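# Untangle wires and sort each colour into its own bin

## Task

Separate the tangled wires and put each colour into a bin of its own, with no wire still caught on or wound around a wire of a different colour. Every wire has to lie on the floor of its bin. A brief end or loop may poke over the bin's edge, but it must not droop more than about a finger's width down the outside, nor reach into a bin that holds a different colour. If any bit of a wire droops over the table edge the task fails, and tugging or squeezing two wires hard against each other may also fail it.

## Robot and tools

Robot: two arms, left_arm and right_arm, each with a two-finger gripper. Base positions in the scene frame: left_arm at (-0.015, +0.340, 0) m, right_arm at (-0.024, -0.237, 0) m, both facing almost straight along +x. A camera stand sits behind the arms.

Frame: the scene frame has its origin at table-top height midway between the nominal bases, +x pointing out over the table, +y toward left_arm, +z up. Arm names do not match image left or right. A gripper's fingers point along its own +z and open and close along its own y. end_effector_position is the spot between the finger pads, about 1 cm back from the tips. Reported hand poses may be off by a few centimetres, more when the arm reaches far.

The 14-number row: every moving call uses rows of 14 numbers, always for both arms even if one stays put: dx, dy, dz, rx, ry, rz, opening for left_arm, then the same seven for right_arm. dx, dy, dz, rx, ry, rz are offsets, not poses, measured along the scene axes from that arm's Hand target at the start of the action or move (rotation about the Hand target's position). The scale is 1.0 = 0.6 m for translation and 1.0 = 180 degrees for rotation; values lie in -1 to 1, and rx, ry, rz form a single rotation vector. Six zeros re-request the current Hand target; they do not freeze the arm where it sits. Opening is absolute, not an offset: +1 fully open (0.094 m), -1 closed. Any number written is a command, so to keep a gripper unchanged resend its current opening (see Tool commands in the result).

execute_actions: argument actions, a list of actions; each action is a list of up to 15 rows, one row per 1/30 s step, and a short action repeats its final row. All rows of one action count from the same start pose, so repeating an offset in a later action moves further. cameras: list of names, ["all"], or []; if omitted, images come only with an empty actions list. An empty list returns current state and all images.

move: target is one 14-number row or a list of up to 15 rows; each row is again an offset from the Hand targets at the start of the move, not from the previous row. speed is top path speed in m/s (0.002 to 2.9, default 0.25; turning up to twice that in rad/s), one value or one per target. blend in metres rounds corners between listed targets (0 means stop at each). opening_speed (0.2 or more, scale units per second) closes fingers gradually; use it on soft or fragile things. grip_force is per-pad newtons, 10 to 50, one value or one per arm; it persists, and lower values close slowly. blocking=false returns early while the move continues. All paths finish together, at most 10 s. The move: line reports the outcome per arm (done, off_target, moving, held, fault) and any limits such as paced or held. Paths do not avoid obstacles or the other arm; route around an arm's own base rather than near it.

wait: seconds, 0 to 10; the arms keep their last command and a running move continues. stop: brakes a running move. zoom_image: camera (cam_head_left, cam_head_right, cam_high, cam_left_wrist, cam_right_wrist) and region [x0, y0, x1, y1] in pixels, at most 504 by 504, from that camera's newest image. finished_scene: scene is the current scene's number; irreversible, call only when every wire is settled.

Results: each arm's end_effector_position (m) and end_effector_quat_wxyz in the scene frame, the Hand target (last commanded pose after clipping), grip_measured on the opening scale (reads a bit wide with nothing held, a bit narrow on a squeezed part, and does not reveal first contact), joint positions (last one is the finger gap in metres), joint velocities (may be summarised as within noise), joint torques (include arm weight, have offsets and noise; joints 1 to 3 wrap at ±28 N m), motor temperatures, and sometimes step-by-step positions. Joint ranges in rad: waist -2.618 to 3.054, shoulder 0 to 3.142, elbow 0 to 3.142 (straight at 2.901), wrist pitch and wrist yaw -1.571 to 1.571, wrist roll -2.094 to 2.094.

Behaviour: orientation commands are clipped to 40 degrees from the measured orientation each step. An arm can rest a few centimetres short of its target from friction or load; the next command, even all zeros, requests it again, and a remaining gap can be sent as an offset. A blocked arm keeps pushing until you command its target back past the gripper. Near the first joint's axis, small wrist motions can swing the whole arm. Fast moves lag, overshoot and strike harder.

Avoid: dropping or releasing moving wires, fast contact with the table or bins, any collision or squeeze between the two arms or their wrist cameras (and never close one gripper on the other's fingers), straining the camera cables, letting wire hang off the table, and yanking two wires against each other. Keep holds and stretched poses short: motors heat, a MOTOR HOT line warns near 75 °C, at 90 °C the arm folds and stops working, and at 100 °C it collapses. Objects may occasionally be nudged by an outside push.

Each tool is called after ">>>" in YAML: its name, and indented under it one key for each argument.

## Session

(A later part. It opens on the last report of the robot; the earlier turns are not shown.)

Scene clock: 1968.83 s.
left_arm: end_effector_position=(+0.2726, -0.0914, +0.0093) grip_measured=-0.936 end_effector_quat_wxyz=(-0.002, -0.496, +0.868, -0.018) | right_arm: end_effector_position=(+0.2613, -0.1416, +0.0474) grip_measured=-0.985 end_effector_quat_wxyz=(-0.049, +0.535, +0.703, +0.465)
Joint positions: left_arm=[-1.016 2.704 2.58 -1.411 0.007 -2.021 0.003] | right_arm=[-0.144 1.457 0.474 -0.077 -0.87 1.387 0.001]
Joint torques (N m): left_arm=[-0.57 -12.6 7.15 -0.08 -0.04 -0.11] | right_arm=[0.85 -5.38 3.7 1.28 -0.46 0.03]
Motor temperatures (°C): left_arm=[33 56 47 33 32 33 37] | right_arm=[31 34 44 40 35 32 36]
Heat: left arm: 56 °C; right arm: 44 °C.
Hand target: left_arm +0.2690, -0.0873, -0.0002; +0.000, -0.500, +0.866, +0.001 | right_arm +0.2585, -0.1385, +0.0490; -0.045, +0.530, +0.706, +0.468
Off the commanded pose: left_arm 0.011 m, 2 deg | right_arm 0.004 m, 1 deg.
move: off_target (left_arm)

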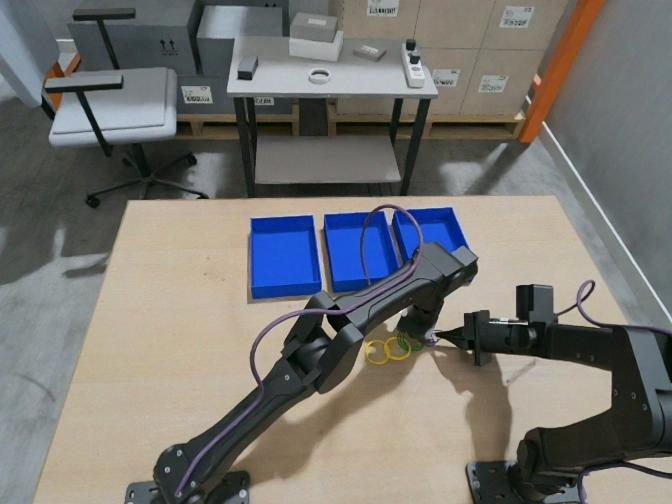

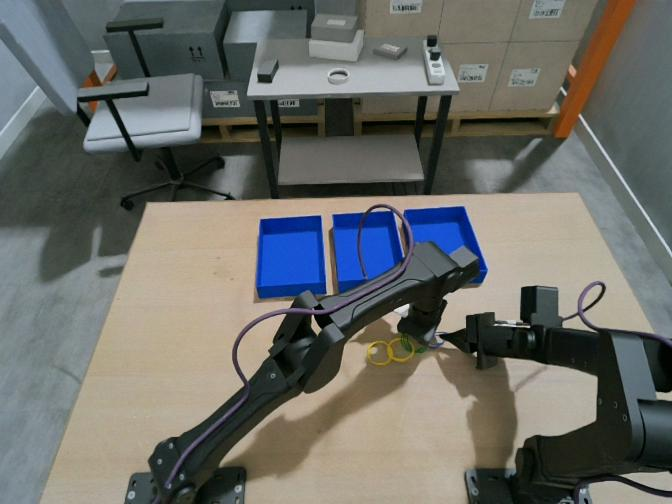

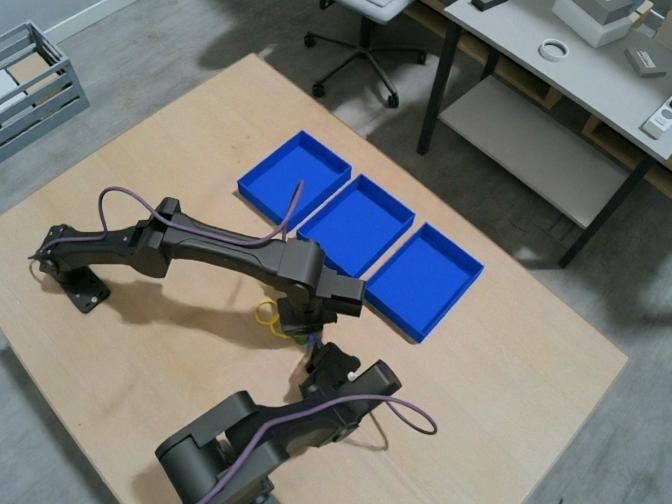

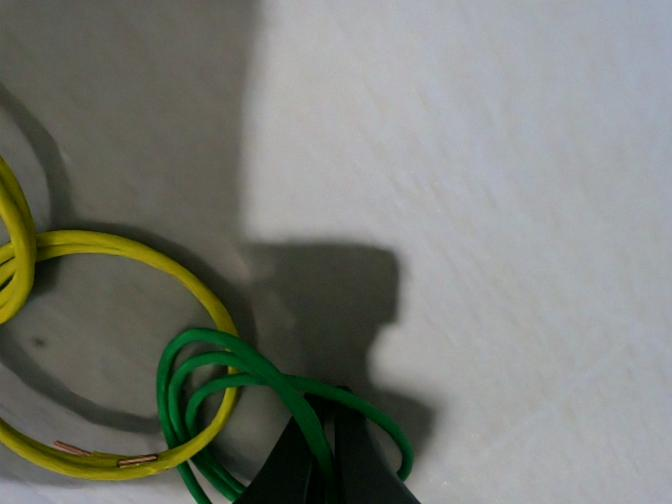

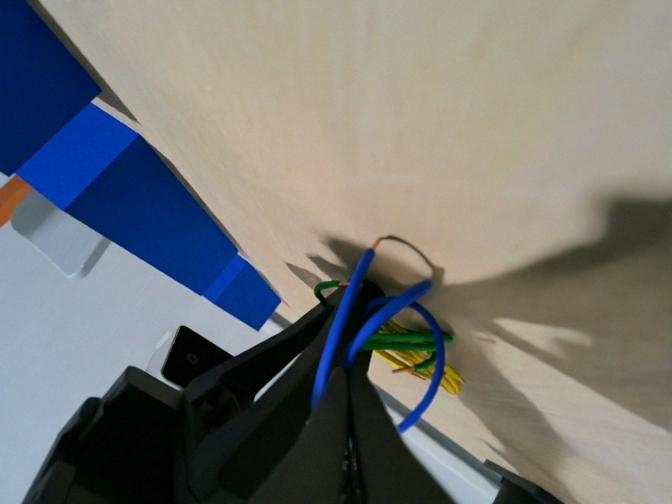

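>>> move:
  target:
    - [0,0,0,0,0,0,-0.4,0,0,0,0,0,0,-1]
    - [-0.03,0.01,0.12,0,0,0.0,-0.6,0,0,0,0,0,0,-1]
  cameras: ["cam_left_wrist","cam_right_wrist"]
  speed: 0.08

>>> zoom_image:
  camera: "cam_left_wrist"
  region: [160, 180, 500, 460]

>>> zoom_image:
  camera: "cam_right_wrist"
  region: [220, 200, 500, 430]

Scene clock: 1992.03 s.
left_arm: end_effector_position=(+0.2571, -0.0873, +0.0653) grip_measured=-0.597 end_effector_quat_wxyz=(-0.002, -0.496, +0.868, -0.029) | right_arm: end_effector_position=(+0.2621, -0.1410, +0.0480) grip_measured=-0.985 end_effector_quat_wxyz=(-0.047, +0.533, +0.704, +0.466)
Joint positions: left_arm=[-1.037 2.62 2.641 -1.535 0.007 -2.042 0.019] | right_arm=[-0.142 1.457 0.474 -0.07 -0.87 1.388 0.001]
Joint torques (N m): left_arm=[-0.53 -16.46 4.56 0.01 -0.04 -0.19] | right_arm=[0.64 -5.38 3.69 1.22 -0.45 0.03]
Motor temperatures (°C): left_arm=[33 57 48 33 32 33 37] | right_arm=[31 34 43 41 35 32 36]
Heat: left arm: 57 °C; right arm: 43 °C.
Hand target: left_arm +0.2510, -0.0813, +0.0718; +0.000, -0.499, +0.866, +0.001 | right_arm +0.2585, -0.1386, +0.0490; -0.045, +0.530, +0.706, +0.468
Off the commanded pose: left_arm 0.011 m, 3 deg | right_arm 0.004 m, 1 deg.
joint sent to its limit (left arm) — joint 4 (wrist pitch), lower limit. The joint targets still meet the commanded pose.
move: off_target (left_arm); target 2's new opening was sent with left_arm's hand 0.011 m and 3 deg from that target
Images, in order (width x height): cam_left_wrist 672x504, cam_right_wrist 672x504.

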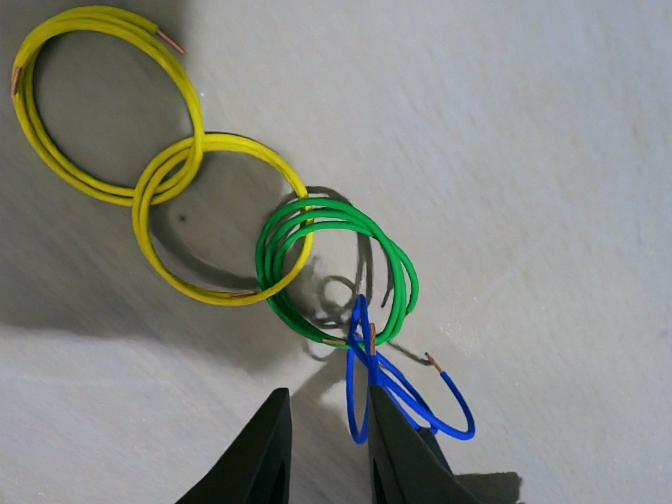

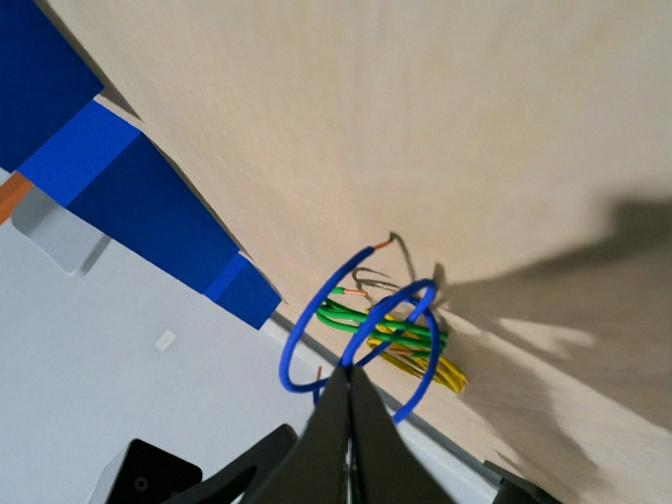

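Scaled by 1.482 from the camera's 672x504 image, which has a finer 960x720 frame.

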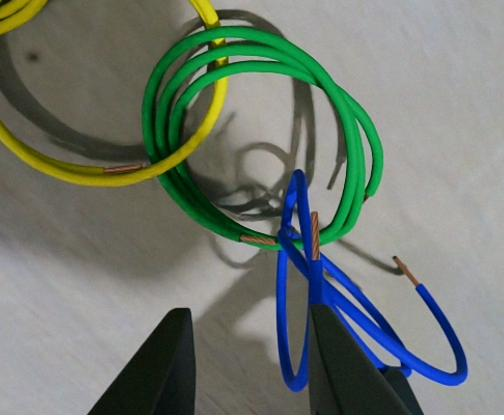

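Scaled by 1.800 from the camera's 672x504 image, which has a finer 960x720 frame.

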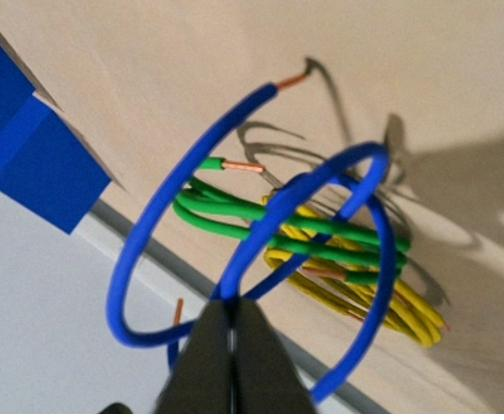

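>>> move:
  target:
    - [0.045,-0.005,-0.005,0,0,0,-0.5,0,0,0,0,0,0,-1]
    - [0.052,-0.0145,-0.075,0,0,0,-0.5,0,0,0,0,0,0,-1]
  cameras: ["cam_left_wrist","cam_right_wrist"]
  speed: 0.08

>>> zoom_image:
  camera: "cam_left_wrist"
  region: [180, 200, 480, 480]

Scene clock: 2016.93 s.
left_arm: end_effector_position=(+0.2829, -0.0947, +0.0342) grip_measured=-0.503 end_effector_quat_wxyz=(-0.001, -0.501, +0.865, -0.038) | right_arm: end_effector_position=(+0.2622, -0.1410, +0.0480) grip_measured=-0.985 end_effector_quat_wxyz=(-0.047, +0.533, +0.704, +0.466)
Joint positions: left_arm=[-1.003 2.774 2.817 -1.539 0.008 -2.019 0.023] | right_arm=[-0.142 1.457 0.474 -0.07 -0.87 1.388 0.001]
Joint torques (N m): left_arm=[0.06 -13.12 6.82 0.07 -0.05 0.02] | right_arm=[0.64 -5.39 3.7 1.22 -0.46 0.03]
Motor temperatures (°C): left_arm=[33 61 48 33 32 33 36] | right_arm=[31 35 42 40 35 32 36]
Heat: left arm: 61 °C; right arm: 42 °C.
Hand target: left_arm +0.2822, -0.0899, +0.0268; +0.000, -0.499, +0.866, +0.001 | right_arm +0.2586, -0.1386, +0.0491; -0.044, +0.530, +0.706, +0.468
Off the commanded pose: left_arm 0.009 m, 4 deg | right_arm 0.004 m, 1 deg.
joint sent to its limit (left arm) — joint 4 (wrist pitch), lower limit. The joint targets are off in orientation, not in position.
move: off_target (left_arm)
Images, in order (width x height): cam_left_wrist 672x504, cam_right_wrist 672x504.

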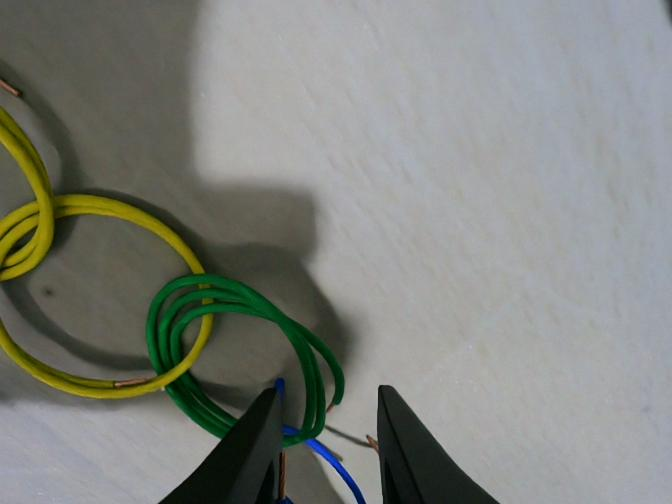

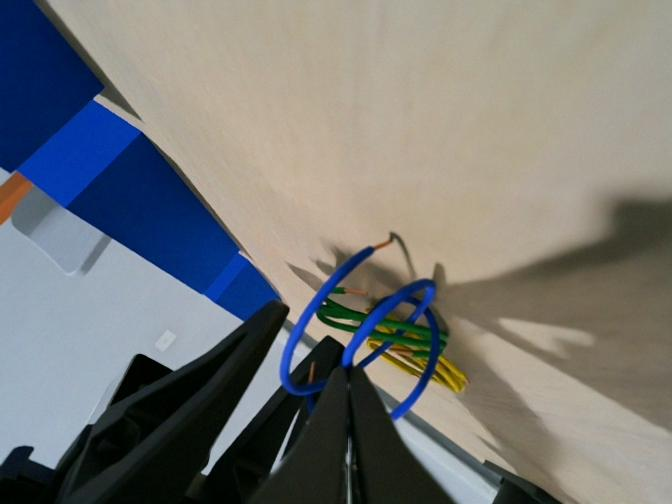

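Scaled by 1.680 from the camera's 672x504 image, which has a finer 960x720 frame.

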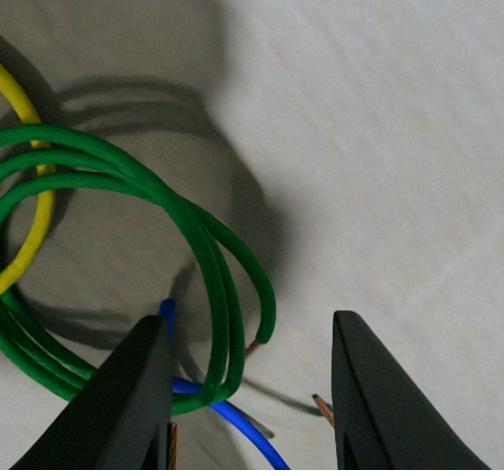

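>>> move:
  target: [-0.005,0.0107,-0.022,0,0,0,-0.5,0,0,0,0,0,0,-1]
  cameras: ["cam_left_wrist","cam_right_wrist"]
  speed: 0.06

>>> zoom_image:
  camera: "cam_left_wrist"
  region: [180, 220, 480, 500]

Scene clock: 2028.17 s.
left_arm: end_effector_position=(+0.2827, -0.0944, +0.0323) grip_measured=-0.503 end_effector_quat_wxyz=(-0.001, -0.500, +0.865, -0.036) | right_arm: end_effector_position=(+0.2622, -0.1410, +0.0480) grip_measured=-0.985 end_effector_quat_wxyz=(-0.047, +0.533, +0.704, +0.466)
Joint positions: left_arm=[-1.003 2.778 2.817 -1.539 0.008 -2.016 0.023] | right_arm=[-0.142 1.457 0.474 -0.07 -0.87 1.388 0.001]
Joint torques (N m): left_arm=[0.17 -12.66 4.49 0.1 0.01 0.02] | right_arm=[0.62 -5.38 3.67 1.22 -0.46 0.03]
Motor temperatures (°C): left_arm=[33 65 48 33 32 33 36] | right_arm=[31 35 42 40 35 32 36]
Heat: left arm: 65 °C; right arm: 42 °C.
Hand target: left_arm +0.2792, -0.0835, +0.0136; +0.000, -0.499, +0.866, +0.001 | right_arm +0.2586, -0.1386, +0.0491; -0.044, +0.530, +0.706, +0.468
Off the commanded pose: left_arm 0.022 m, 4 deg | right_arm 0.004 m, 1 deg.
joint sent to its limit (left arm) — joint 4 (wrist pitch), lower limit. The joint targets still meet the commanded pose.
move: off_target (left_arm)
Images, in order (width x height): cam_left_wrist 672x504, cam_right_wrist 672x504.

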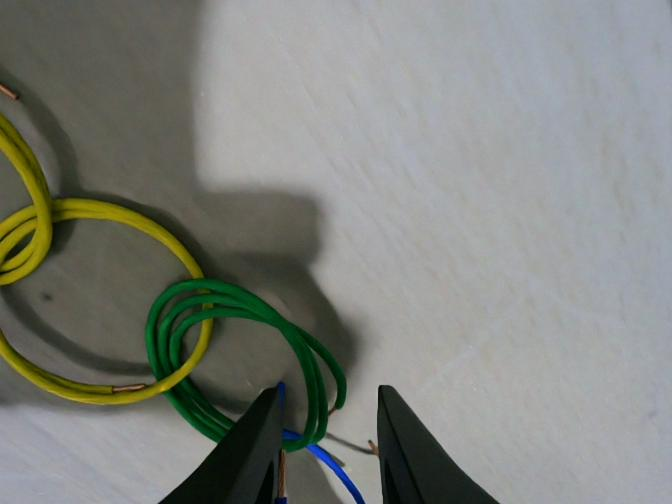

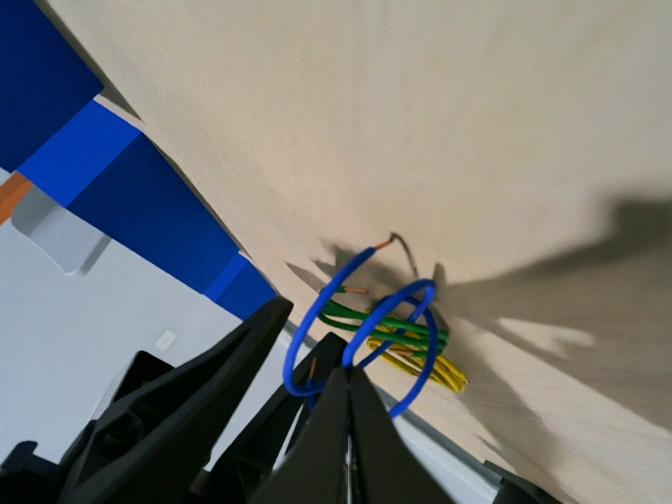

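Scaled by 1.680 from the camera's 672x504 image, which has a finer 960x720 frame.

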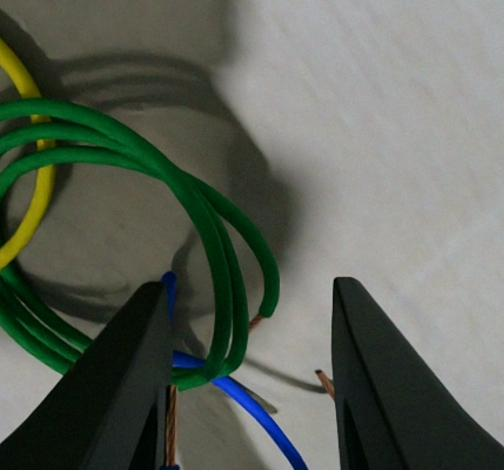

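>>> move:
  target: [0.0,0.004,-0.025,0,0,0,-0.5,0,0,0,0,0,0,-1]
  cameras: ["cam_left_wrist","cam_right_wrist"]
  speed: 0.06

>>> zoom_image:
  camera: "cam_left_wrist"
  region: [180, 220, 480, 500]

Scene clock: 2034.87 s.
left_arm: end_effector_position=(+0.2752, -0.0837, +0.0071) grip_measured=-0.503 end_effector_quat_wxyz=(-0.004, -0.499, +0.867, -0.001) | right_arm: end_effector_position=(+0.2622, -0.1410, +0.0480) grip_measured=-0.985 end_effector_quat_wxyz=(-0.047, +0.533, +0.704, +0.466)
Joint positions: left_arm=[-1.003 2.756 2.675 -1.489 0.008 -2.014 0.023] | right_arm=[-0.142 1.457 0.474 -0.07 -0.87 1.388 0.001]
Joint torques (N m): left_arm=[0.44 -14.6 3.37 0.45 -0.09 0.01] | right_arm=[0.61 -5.38 3.69 1.22 -0.45 0.02]
Motor temperatures (°C): left_arm=[33 65 48 32 32 33 36] | right_arm=[31 35 42 40 35 32 36]
Heat: left arm: 65 °C; right arm: 42 °C.
Hand target: left_arm +0.2792, -0.0811, -0.0015; +0.000, -0.499, +0.866, +0.001 | right_arm +0.2586, -0.1386, +0.0491; -0.044, +0.530, +0.706, +0.468
Off the commanded pose: left_arm 0.010 m, 0 deg | right_arm 0.004 m, 1 deg.
move: done
Images, in order (width x height): cam_left_wrist 672x504, cam_right_wrist 672x504.

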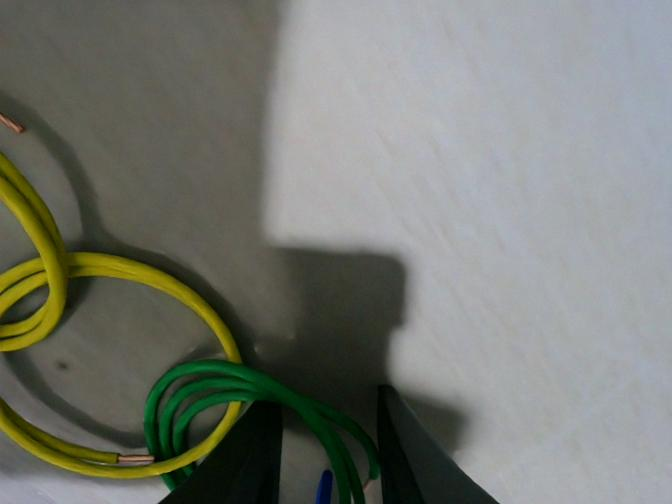

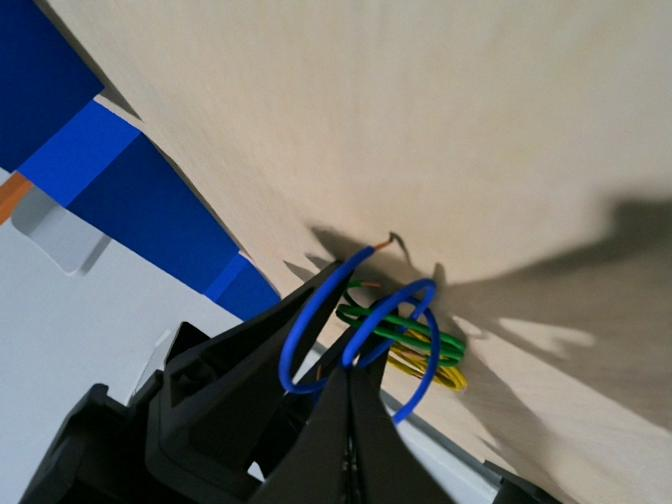

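Scaled by 1.680 from the camera's 672x504 image, which has a finer 960x720 frame.

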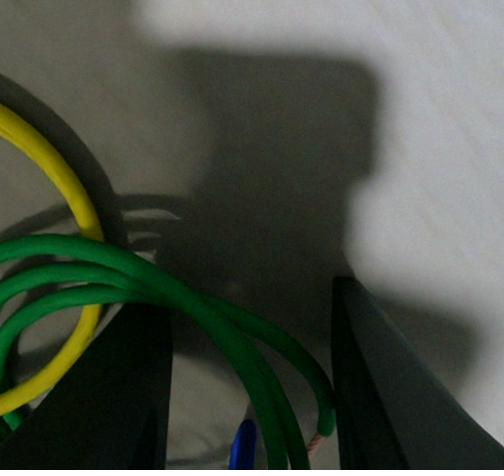

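>>> move:
  target: [0,0,0,0,0,0,-1,0,0,0,0,0,0,-1]
  cameras: ["cam_left_wrist","cam_right_wrist"]
  opening_speed: 0.3

>>> zoom_image:
  camera: "cam_left_wrist"
  region: [180, 220, 480, 500]

>>> zoom_image:
  camera: "cam_right_wrist"
  region: [220, 200, 500, 430]

Scene clock: 2048.73 s.
left_arm: end_effector_position=(+0.2774, -0.0857, +0.0071) grip_measured=-0.945 end_effector_quat_wxyz=(-0.003, -0.499, +0.866, -0.007) | right_arm: end_effector_position=(+0.2623, -0.1410, +0.0481) grip_measured=-0.985 end_effector_quat_wxyz=(-0.047, +0.533, +0.704, +0.467)
Joint positions: left_arm=[-1.003 2.753 2.668 -1.473 0.007 -2.014 0.003] | right_arm=[-0.142 1.457 0.474 -0.069 -0.87 1.388 0.001]
Joint torques (N m): left_arm=[0.58 -14.82 3.58 0.32 0 0.02] | right_arm=[0.62 -5.41 3.69 1.21 -0.45 0.03]
Motor temperatures (°C): left_arm=[33 70 47 33 32 33 36] | right_arm=[31 35 42 40 35 32 36]
Heat: left arm: 70 °C; right arm: 42 °C.
Hand target: left_arm +0.2791, -0.0811, -0.0014; +0.000, -0.499, +0.866, +0.001 | right_arm +0.2585, -0.1386, +0.0491; -0.045, +0.530, +0.706, +0.468
Off the commanded pose: left_arm 0.010 m, 1 deg | right_arm 0.005 m, 1 deg.
move: done
Images, in order (width x height): cam_left_wrist 672x504, cam_right_wrist 672x504.

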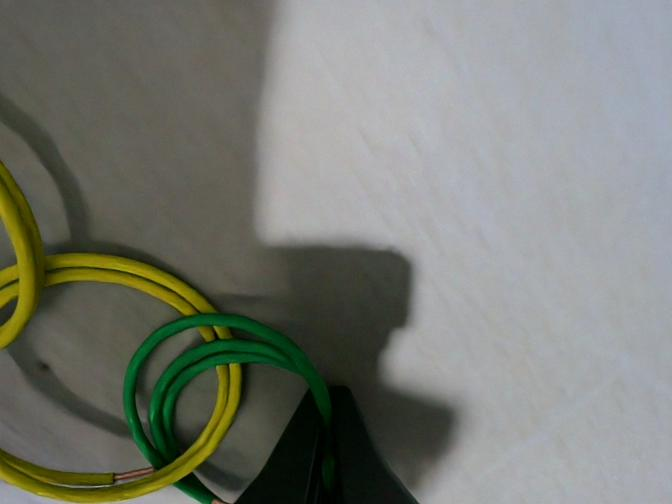

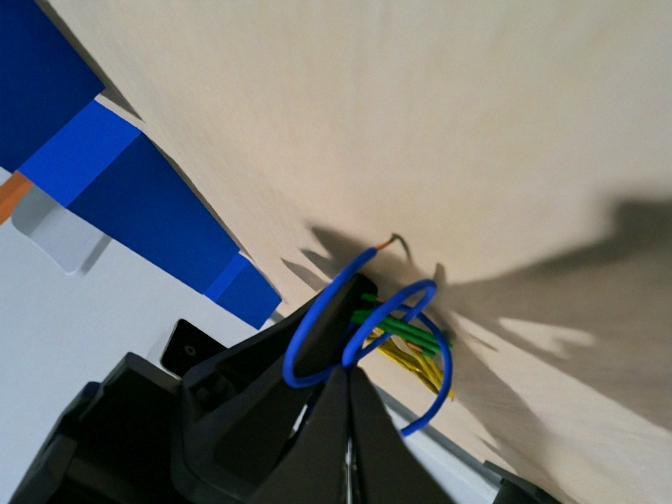

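Scaled by 1.680 from the camera's 672x504 image, which has a finer 960x720 frame.

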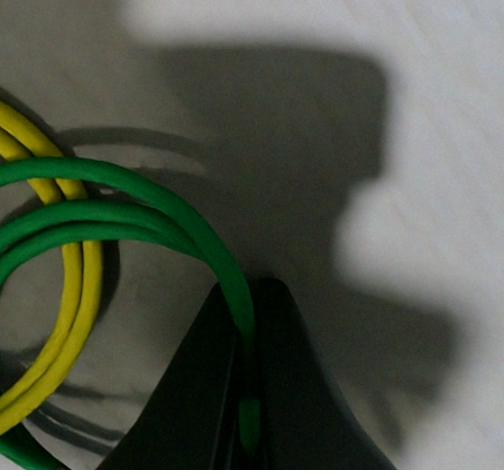

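Scaled by 1.800 from the camera's 672x504 image, which has a finer 960x720 frame.

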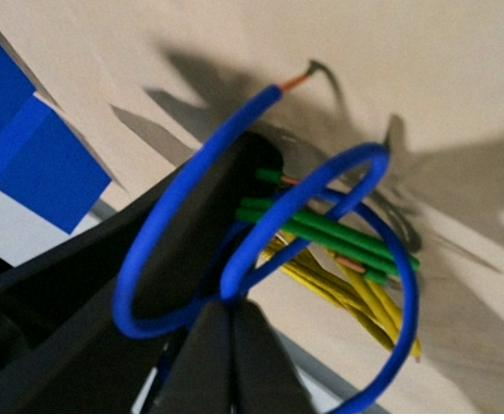

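>>> move:
  target: [0,0.0,0.015,0,0,0,-1,-0.02,-0.06,0.01,0,0,0,-1]
  cameras: ["cam_left_wrist","cam_right_wrist"]
  speed: 0.03

>>> zoom_image:
  camera: "cam_right_wrist"
  region: [220, 200, 500, 430]

Scene clock: 2062.37 s.
left_arm: end_effector_position=(+0.2765, -0.0876, +0.0084) grip_measured=-0.950 end_effector_quat_wxyz=(-0.008, -0.499, +0.866, -0.010) | right_arm: end_effector_position=(+0.2391, -0.1703, +0.0455) grip_measured=-0.985 end_effector_quat_wxyz=(-0.056, +0.536, +0.706, +0.460)
Joint positions: left_arm=[-1.003 2.753 2.673 -1.473 0.017 -2.014 0.002] | right_arm=[-0.306 1.445 0.493 -0.326 -0.933 1.128 0.001]
Joint torques (N m): left_arm=[0.62 -14.37 6.48 0.01 -0.07 0.04] | right_arm=[-0.88 -4.12 7.06 0.61 -0.65 -0.11]
Motor temperatures (°C): left_arm=[33 66 47 33 32 33 37] | right_arm=[31 35 42 40 35 32 36]
Heat: left arm: 66 °C; right arm: 42 °C.
Hand target: left_arm +0.2792, -0.0812, +0.0076; +0.000, -0.499, +0.866, +0.001 | right_arm +0.2465, -0.1745, +0.0550; -0.045, +0.530, +0.706, +0.468
Off the commanded pose: left_arm 0.007 m, 2 deg | right_arm 0.013 m, 2 deg.
move: off_target (right_arm)
Images, in order (width x height): cam_left_wrist 672x504, cam_right_wrist 672x504.

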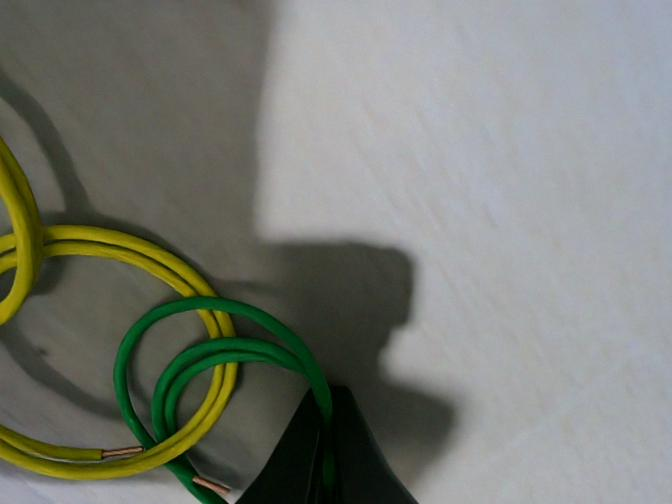

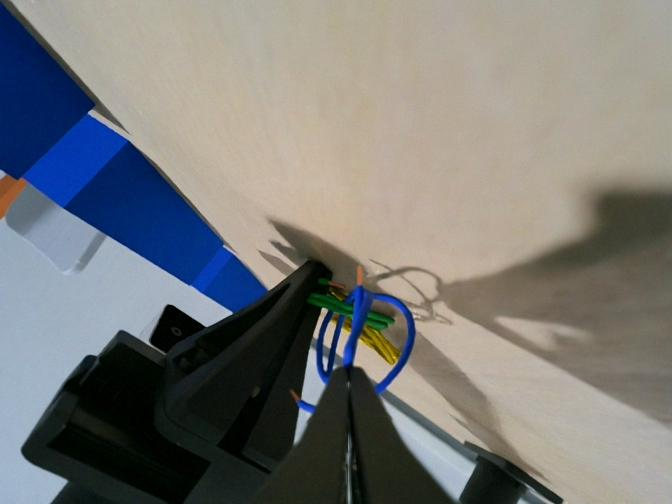

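Scaled by 1.800 from the camera's 672x504 image, which has a finer 960x720 frame.

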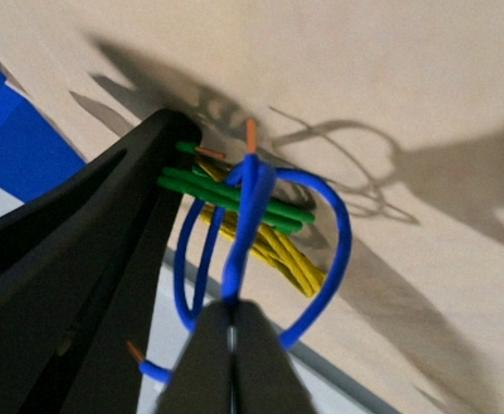

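>>> move:
  target: [0,0.0,0.0,0,0,0,-1,0,-0.08,0.01,0,0,0,-1]
  cameras: ["cam_left_wrist","cam_right_wrist"]
  speed: 0.03

>>> zoom_image:
  camera: "cam_right_wrist"
  region: [220, 200, 500, 430]

Scene clock: 2070.80 s.
left_arm: end_effector_position=(+0.2750, -0.0891, +0.0085) grip_measured=-0.950 end_effector_quat_wxyz=(-0.013, -0.499, +0.866, -0.011) | right_arm: end_effector_position=(+0.2388, -0.2173, +0.0551) grip_measured=-0.985 end_effector_quat_wxyz=(-0.053, +0.535, +0.707, +0.460)
Joint positions: left_arm=[-1.003 2.753 2.673 -1.471 0.028 -2.014 0.002] | right_arm=[-0.514 1.556 0.657 -0.662 -0.963 0.775 0.001]
Joint torques (N m): left_arm=[0.46 -14.68 6.24 0 -0.23 0.02] | right_arm=[-0.76 -3.25 7.02 0.22 -0.73 -0.11]
Motor temperatures (°C): left_arm=[33 65 49 32 32 33 37] | right_arm=[31 35 42 39 35 32 36]
Heat: left arm: 65 °C; right arm: 42 °C.
Hand target: left_arm +0.2792, -0.0812, +0.0076; +0.000, -0.499, +0.866, +0.001 | right_arm +0.2465, -0.2226, +0.0610; -0.045, +0.530, +0.706, +0.468
Off the commanded pose: left_arm 0.009 m, 2 deg | right_arm 0.011 m, 1 deg.
move: off_target (right_arm)
Images, in order (width x height): cam_left_wrist 672x504, cam_right_wrist 672x504.

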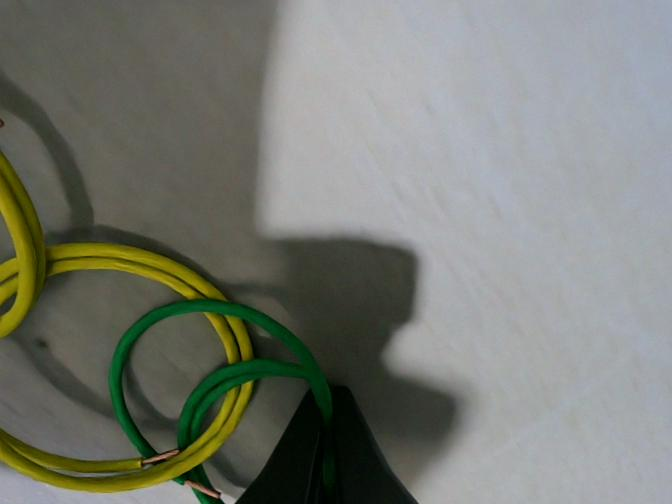

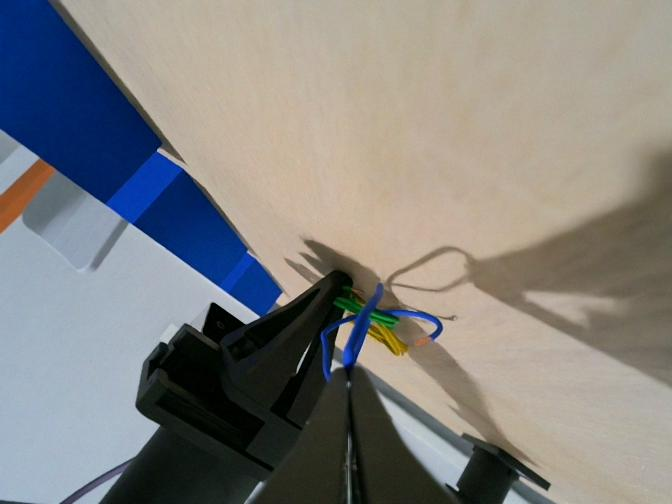

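Scaled by 1.800 from the camera's 672x504 image, which has a finer 960x720 frame.

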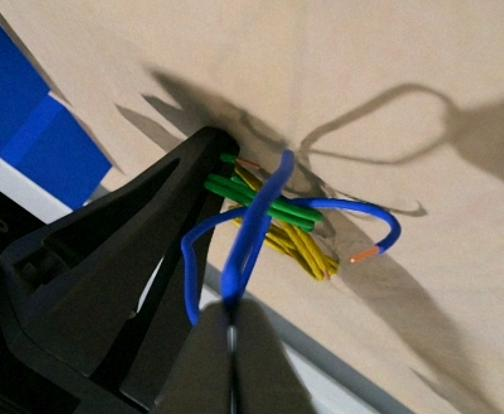

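>>> move:
  target: [0,0.0,0.0,0,0,0,-1,0,-0.08,0.02,0,0,0,-1]
  cameras: ["cam_right_wrist","cam_head_left"]
  speed: 0.03

>>> zoom_image:
  camera: "cam_right_wrist"
  region: [220, 200, 500, 430]

>>> zoom_image:
  camera: "cam_head_left"
  region: [360, 270, 500, 380]

Scene clock: 2081.57 s.
left_arm: end_effector_position=(+0.2753, -0.0889, +0.0084) grip_measured=-0.950 end_effector_quat_wxyz=(-0.012, -0.499, +0.866, -0.011) | right_arm: end_effector_position=(+0.2412, -0.2633, +0.0709) grip_measured=-0.985 end_effector_quat_wxyz=(-0.053, +0.532, +0.703, +0.468)
Joint positions: left_arm=[-1.003 2.753 2.673 -1.471 0.027 -2.014 0.002] | right_arm=[-0.68 1.69 0.855 -0.966 -0.963 0.483 0.001]
Joint torques (N m): left_arm=[0.68 -14.79 6.31 0.01 -0.24 0.02] | right_arm=[-0.66 -4.16 6.84 -0.21 -0.53 -0.12]
Motor temperatures (°C): left_arm=[33 64 50 32 32 33 37] | right_arm=[31 35 43 39 35 32 36]
Heat: left arm: 64 °C; right arm: 43 °C.
Hand target: left_arm +0.2792, -0.0813, +0.0076; +0.000, -0.499, +0.866, +0.001 | right_arm +0.2465, -0.2705, +0.0730; -0.045, +0.530, +0.706, +0.468
Off the commanded pose: left_arm 0.009 m, 2 deg | right_arm 0.009 m, 1 deg.
move: done
Images, in order (width x height): cam_head_left 672x504, cam_right_wrist 672x504.

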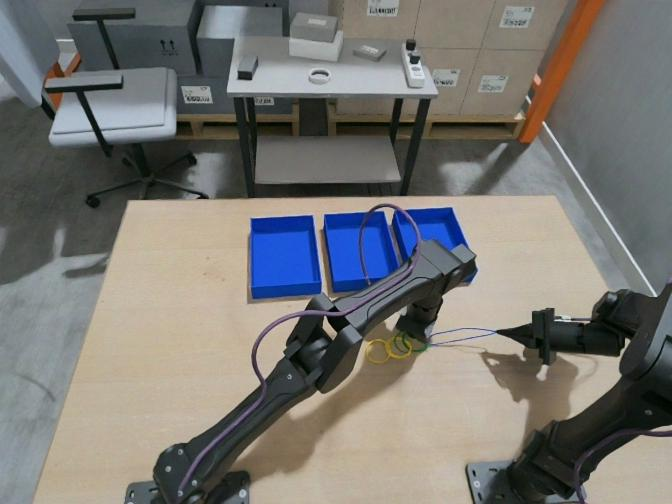

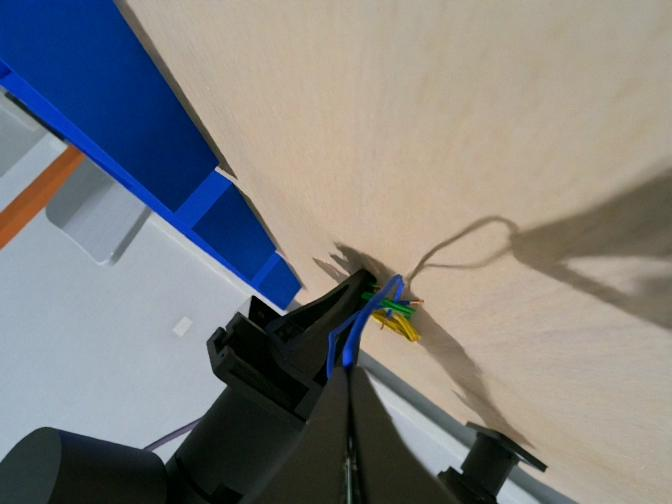

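Scaled by 1.800 from the camera's 672x504 image, which has a finer 960x720 frame.

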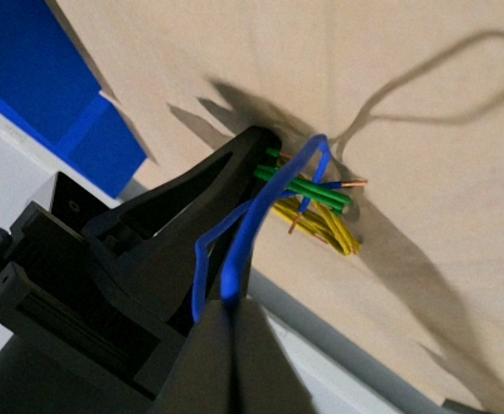

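Scaled by 3.600 from the camera's 672x504 image, which has a finer 960x720 frame.

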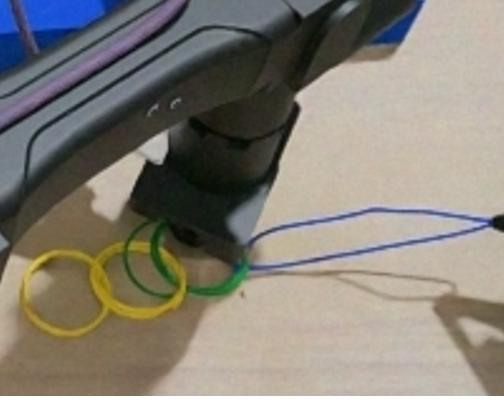

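>>> move:
  target: [0,0.0,0.0,0,0,0,-1,0,-0.08,0.03,0,0,0,-1]
  cameras: ["cam_right_wrist","cam_head_left"]
  speed: 0.03

>>> zoom_image:
  camera: "cam_right_wrist"
  region: [220, 200, 500, 430]

>>> zoom_image:
  camera: "cam_head_left"
  region: [360, 270, 540, 380]

Scene clock: 2096.13 s.
left_arm: end_effector_position=(+0.2759, -0.0885, +0.0084) grip_measured=-0.950 end_effector_quat_wxyz=(-0.010, -0.499, +0.866, -0.011) | right_arm: end_effector_position=(+0.2432, -0.3125, +0.0898) grip_measured=-0.985 end_effector_quat_wxyz=(-0.049, +0.532, +0.704, +0.468)
Joint positions: left_arm=[-1.003 2.753 2.673 -1.471 0.022 -2.014 0.002] | right_arm=[-0.812 1.813 1.078 -1.228 -0.923 0.273 0.001]
Joint torques (N m): left_arm=[0.39 -14.5 6.52 -0.02 -0.18 0.04] | right_arm=[-0.49 -5.2 6.75 -0.54 -0.5 -0.11]
Motor temperatures (°C): left_arm=[33 64 50 32 32 33 37] | right_arm=[31 36 44 39 35 32 36]
Heat: left arm: 64 °C; right arm: 44 °C.
Hand target: left_arm +0.2792, -0.0812, +0.0076; +0.000, -0.499, +0.866, +0.001 | right_arm +0.2466, -0.3186, +0.0910; -0.044, +0.530, +0.706, +0.468
Off the commanded pose: left_arm 0.008 m, 2 deg | right_arm 0.007 m, 1 deg.
move: done
Images, in order (width x height): cam_head_left 672x504, cam_right_wrist 672x504.

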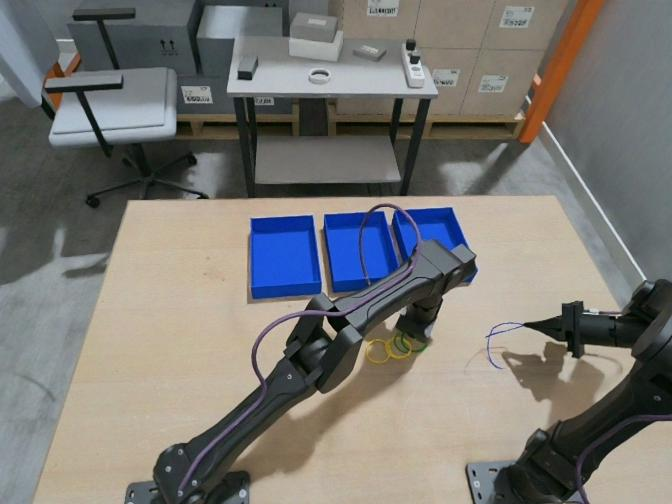

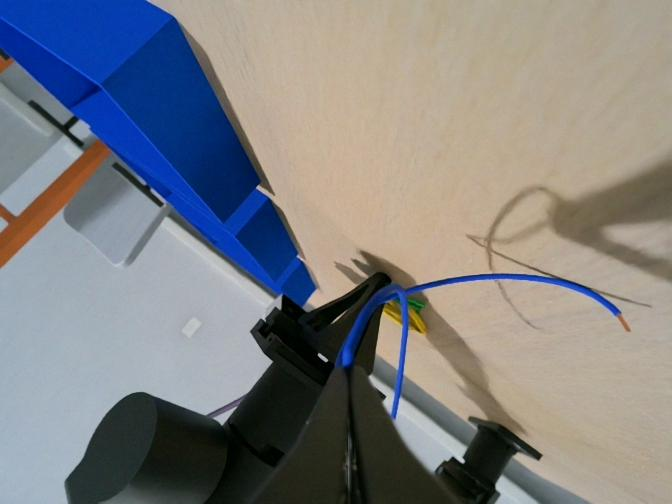

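Scaled by 1.800 from the camera's 672x504 image, which has a finer 960x720 frame.

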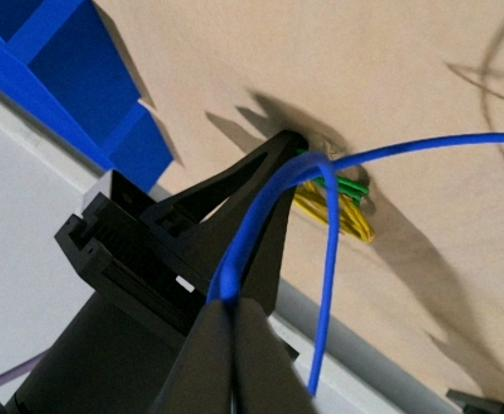

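Scaled by 2.800 from the camera's 672x504 image, which has a finer 960x720 frame.

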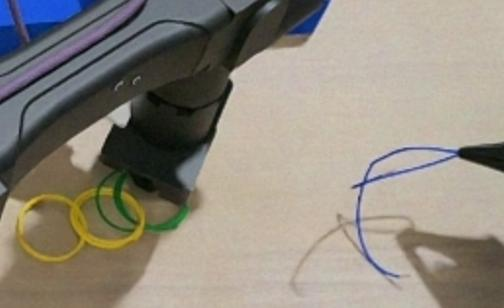

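>>> move:
  target:
    - [0,0,0,0,0,0,-0.5,0,-0.02,0.15,0,0,0,-1]
    - [-0.02,0.01,0.15,0,0,0,-0.5,0.15,-0.02,0.3,0,0,0,-1]
    - [-0.1,0.3,0.2,0,0,0,-0.5,0.2,-0.02,0.3,0,0,0,-1]
  cameras: ["all"]
  speed: 0.12

>>> zoom_image:
  camera: "cam_high"
  region: [200, 200, 500, 440]

>>> zoom_image:
  camera: "cam_head_left"
  region: [340, 200, 640, 420]

Scene clock: 2127.07 s.
left_arm: end_effector_position=(+0.2189, +0.0935, +0.1259) grip_measured=-0.503 end_effector_quat_wxyz=(-0.008, -0.501, +0.866, +0.001) | right_arm: end_effector_position=(+0.3602, -0.3318, +0.2653) grip_measured=-0.985 end_effector_quat_wxyz=(-0.001, +0.553, +0.691, +0.465)
Joint positions: left_arm=[-0.841 1.837 1.609 -1.349 0.014 -1.855 0.023] | right_arm=[-0.617 1.933 1.984 -1.557 -0.965 0.756 0.001]
Joint torques (N m): left_arm=[0.21 -10.35 4.34 0.2 -0.08 0.07] | right_arm=[0.57 -7.13 8.31 0.34 -0.85 0.04]
Motor temperatures (°C): left_arm=[33 65 50 32 32 33 37] | right_arm=[31 37 44 38 35 32 36]
Heat: left arm: 65 °C; right arm: 44 °C.
Hand target: left_arm +0.2193, +0.0989, +0.1276; +0.000, -0.500, +0.866, +0.001 | right_arm +0.3666, -0.3305, +0.2709; -0.045, +0.530, +0.706, +0.468
Off the commanded pose: left_arm 0.006 m, 1 deg | right_arm 0.009 m, 6 deg.
joint sent to its limit (right arm) — joint 4 (wrist pitch), lower limit. The joint targets are off in orientation, not in position.
move: off_target (right_arm)

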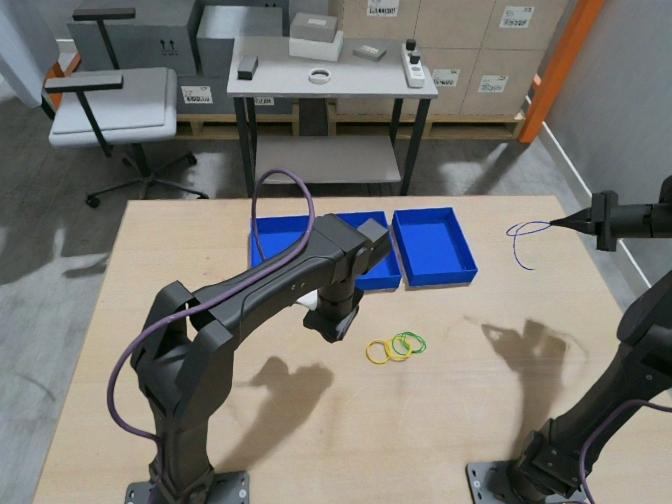

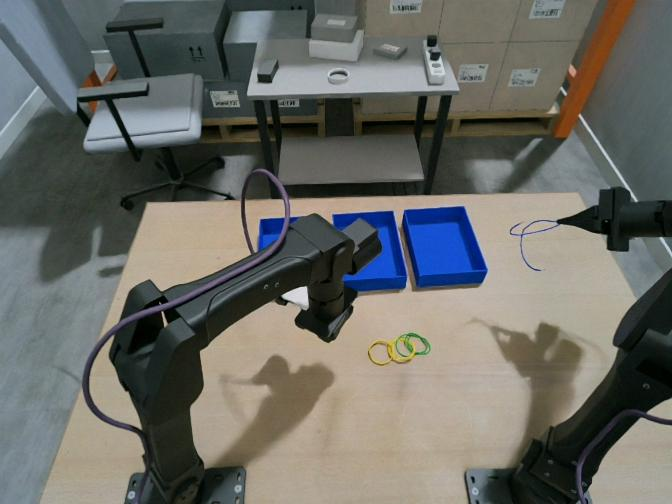

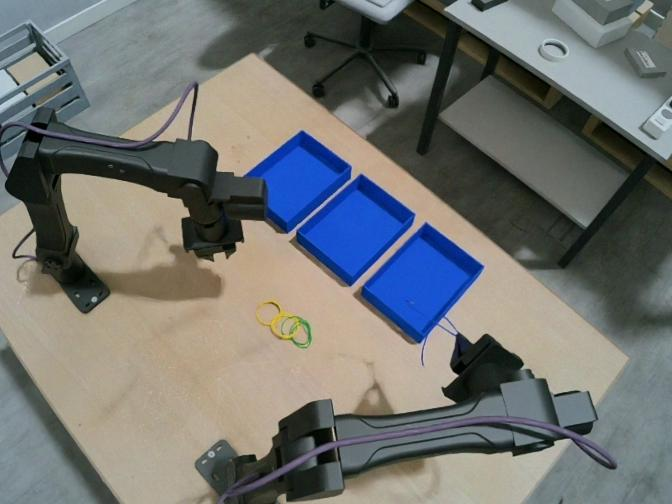

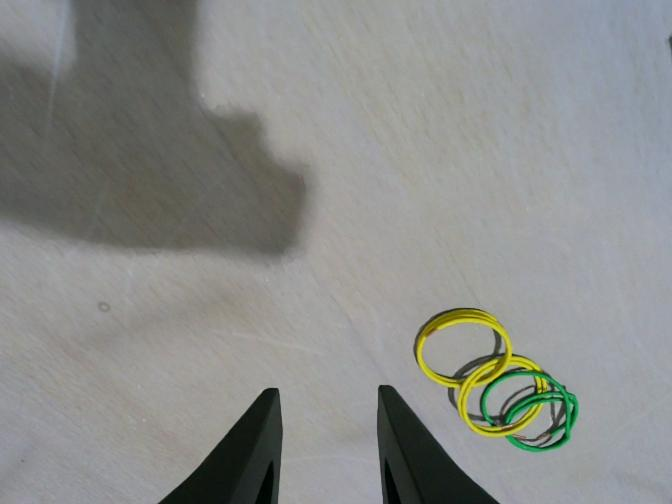

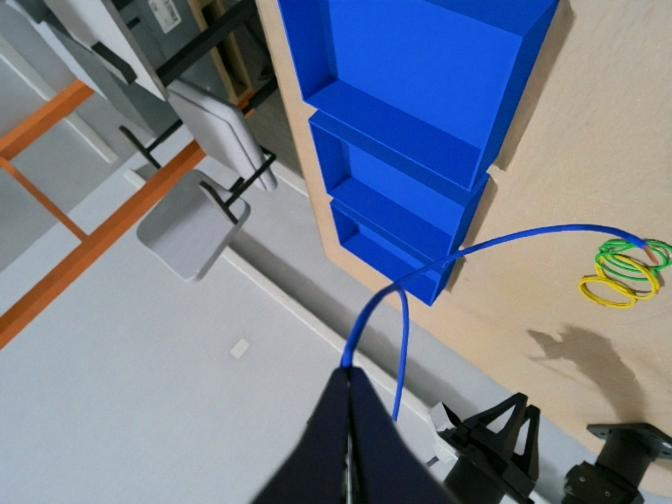

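Scaled by 1.680 from the camera's 672x504 image, which has a finer 960x720 frame.

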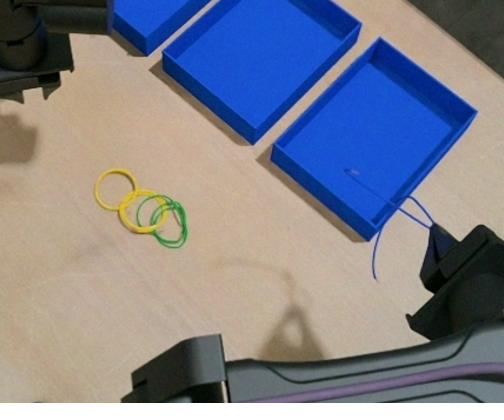

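Scaled by 1.680 from the camera's 672x504 image, which has a finer 960x720 frame.

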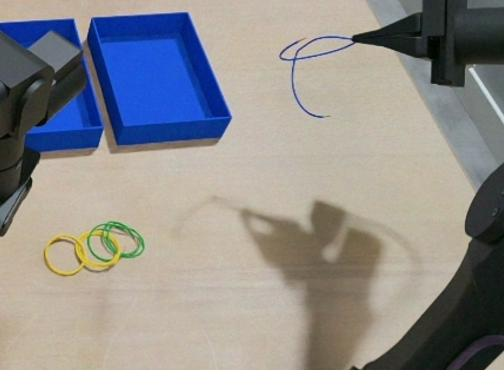

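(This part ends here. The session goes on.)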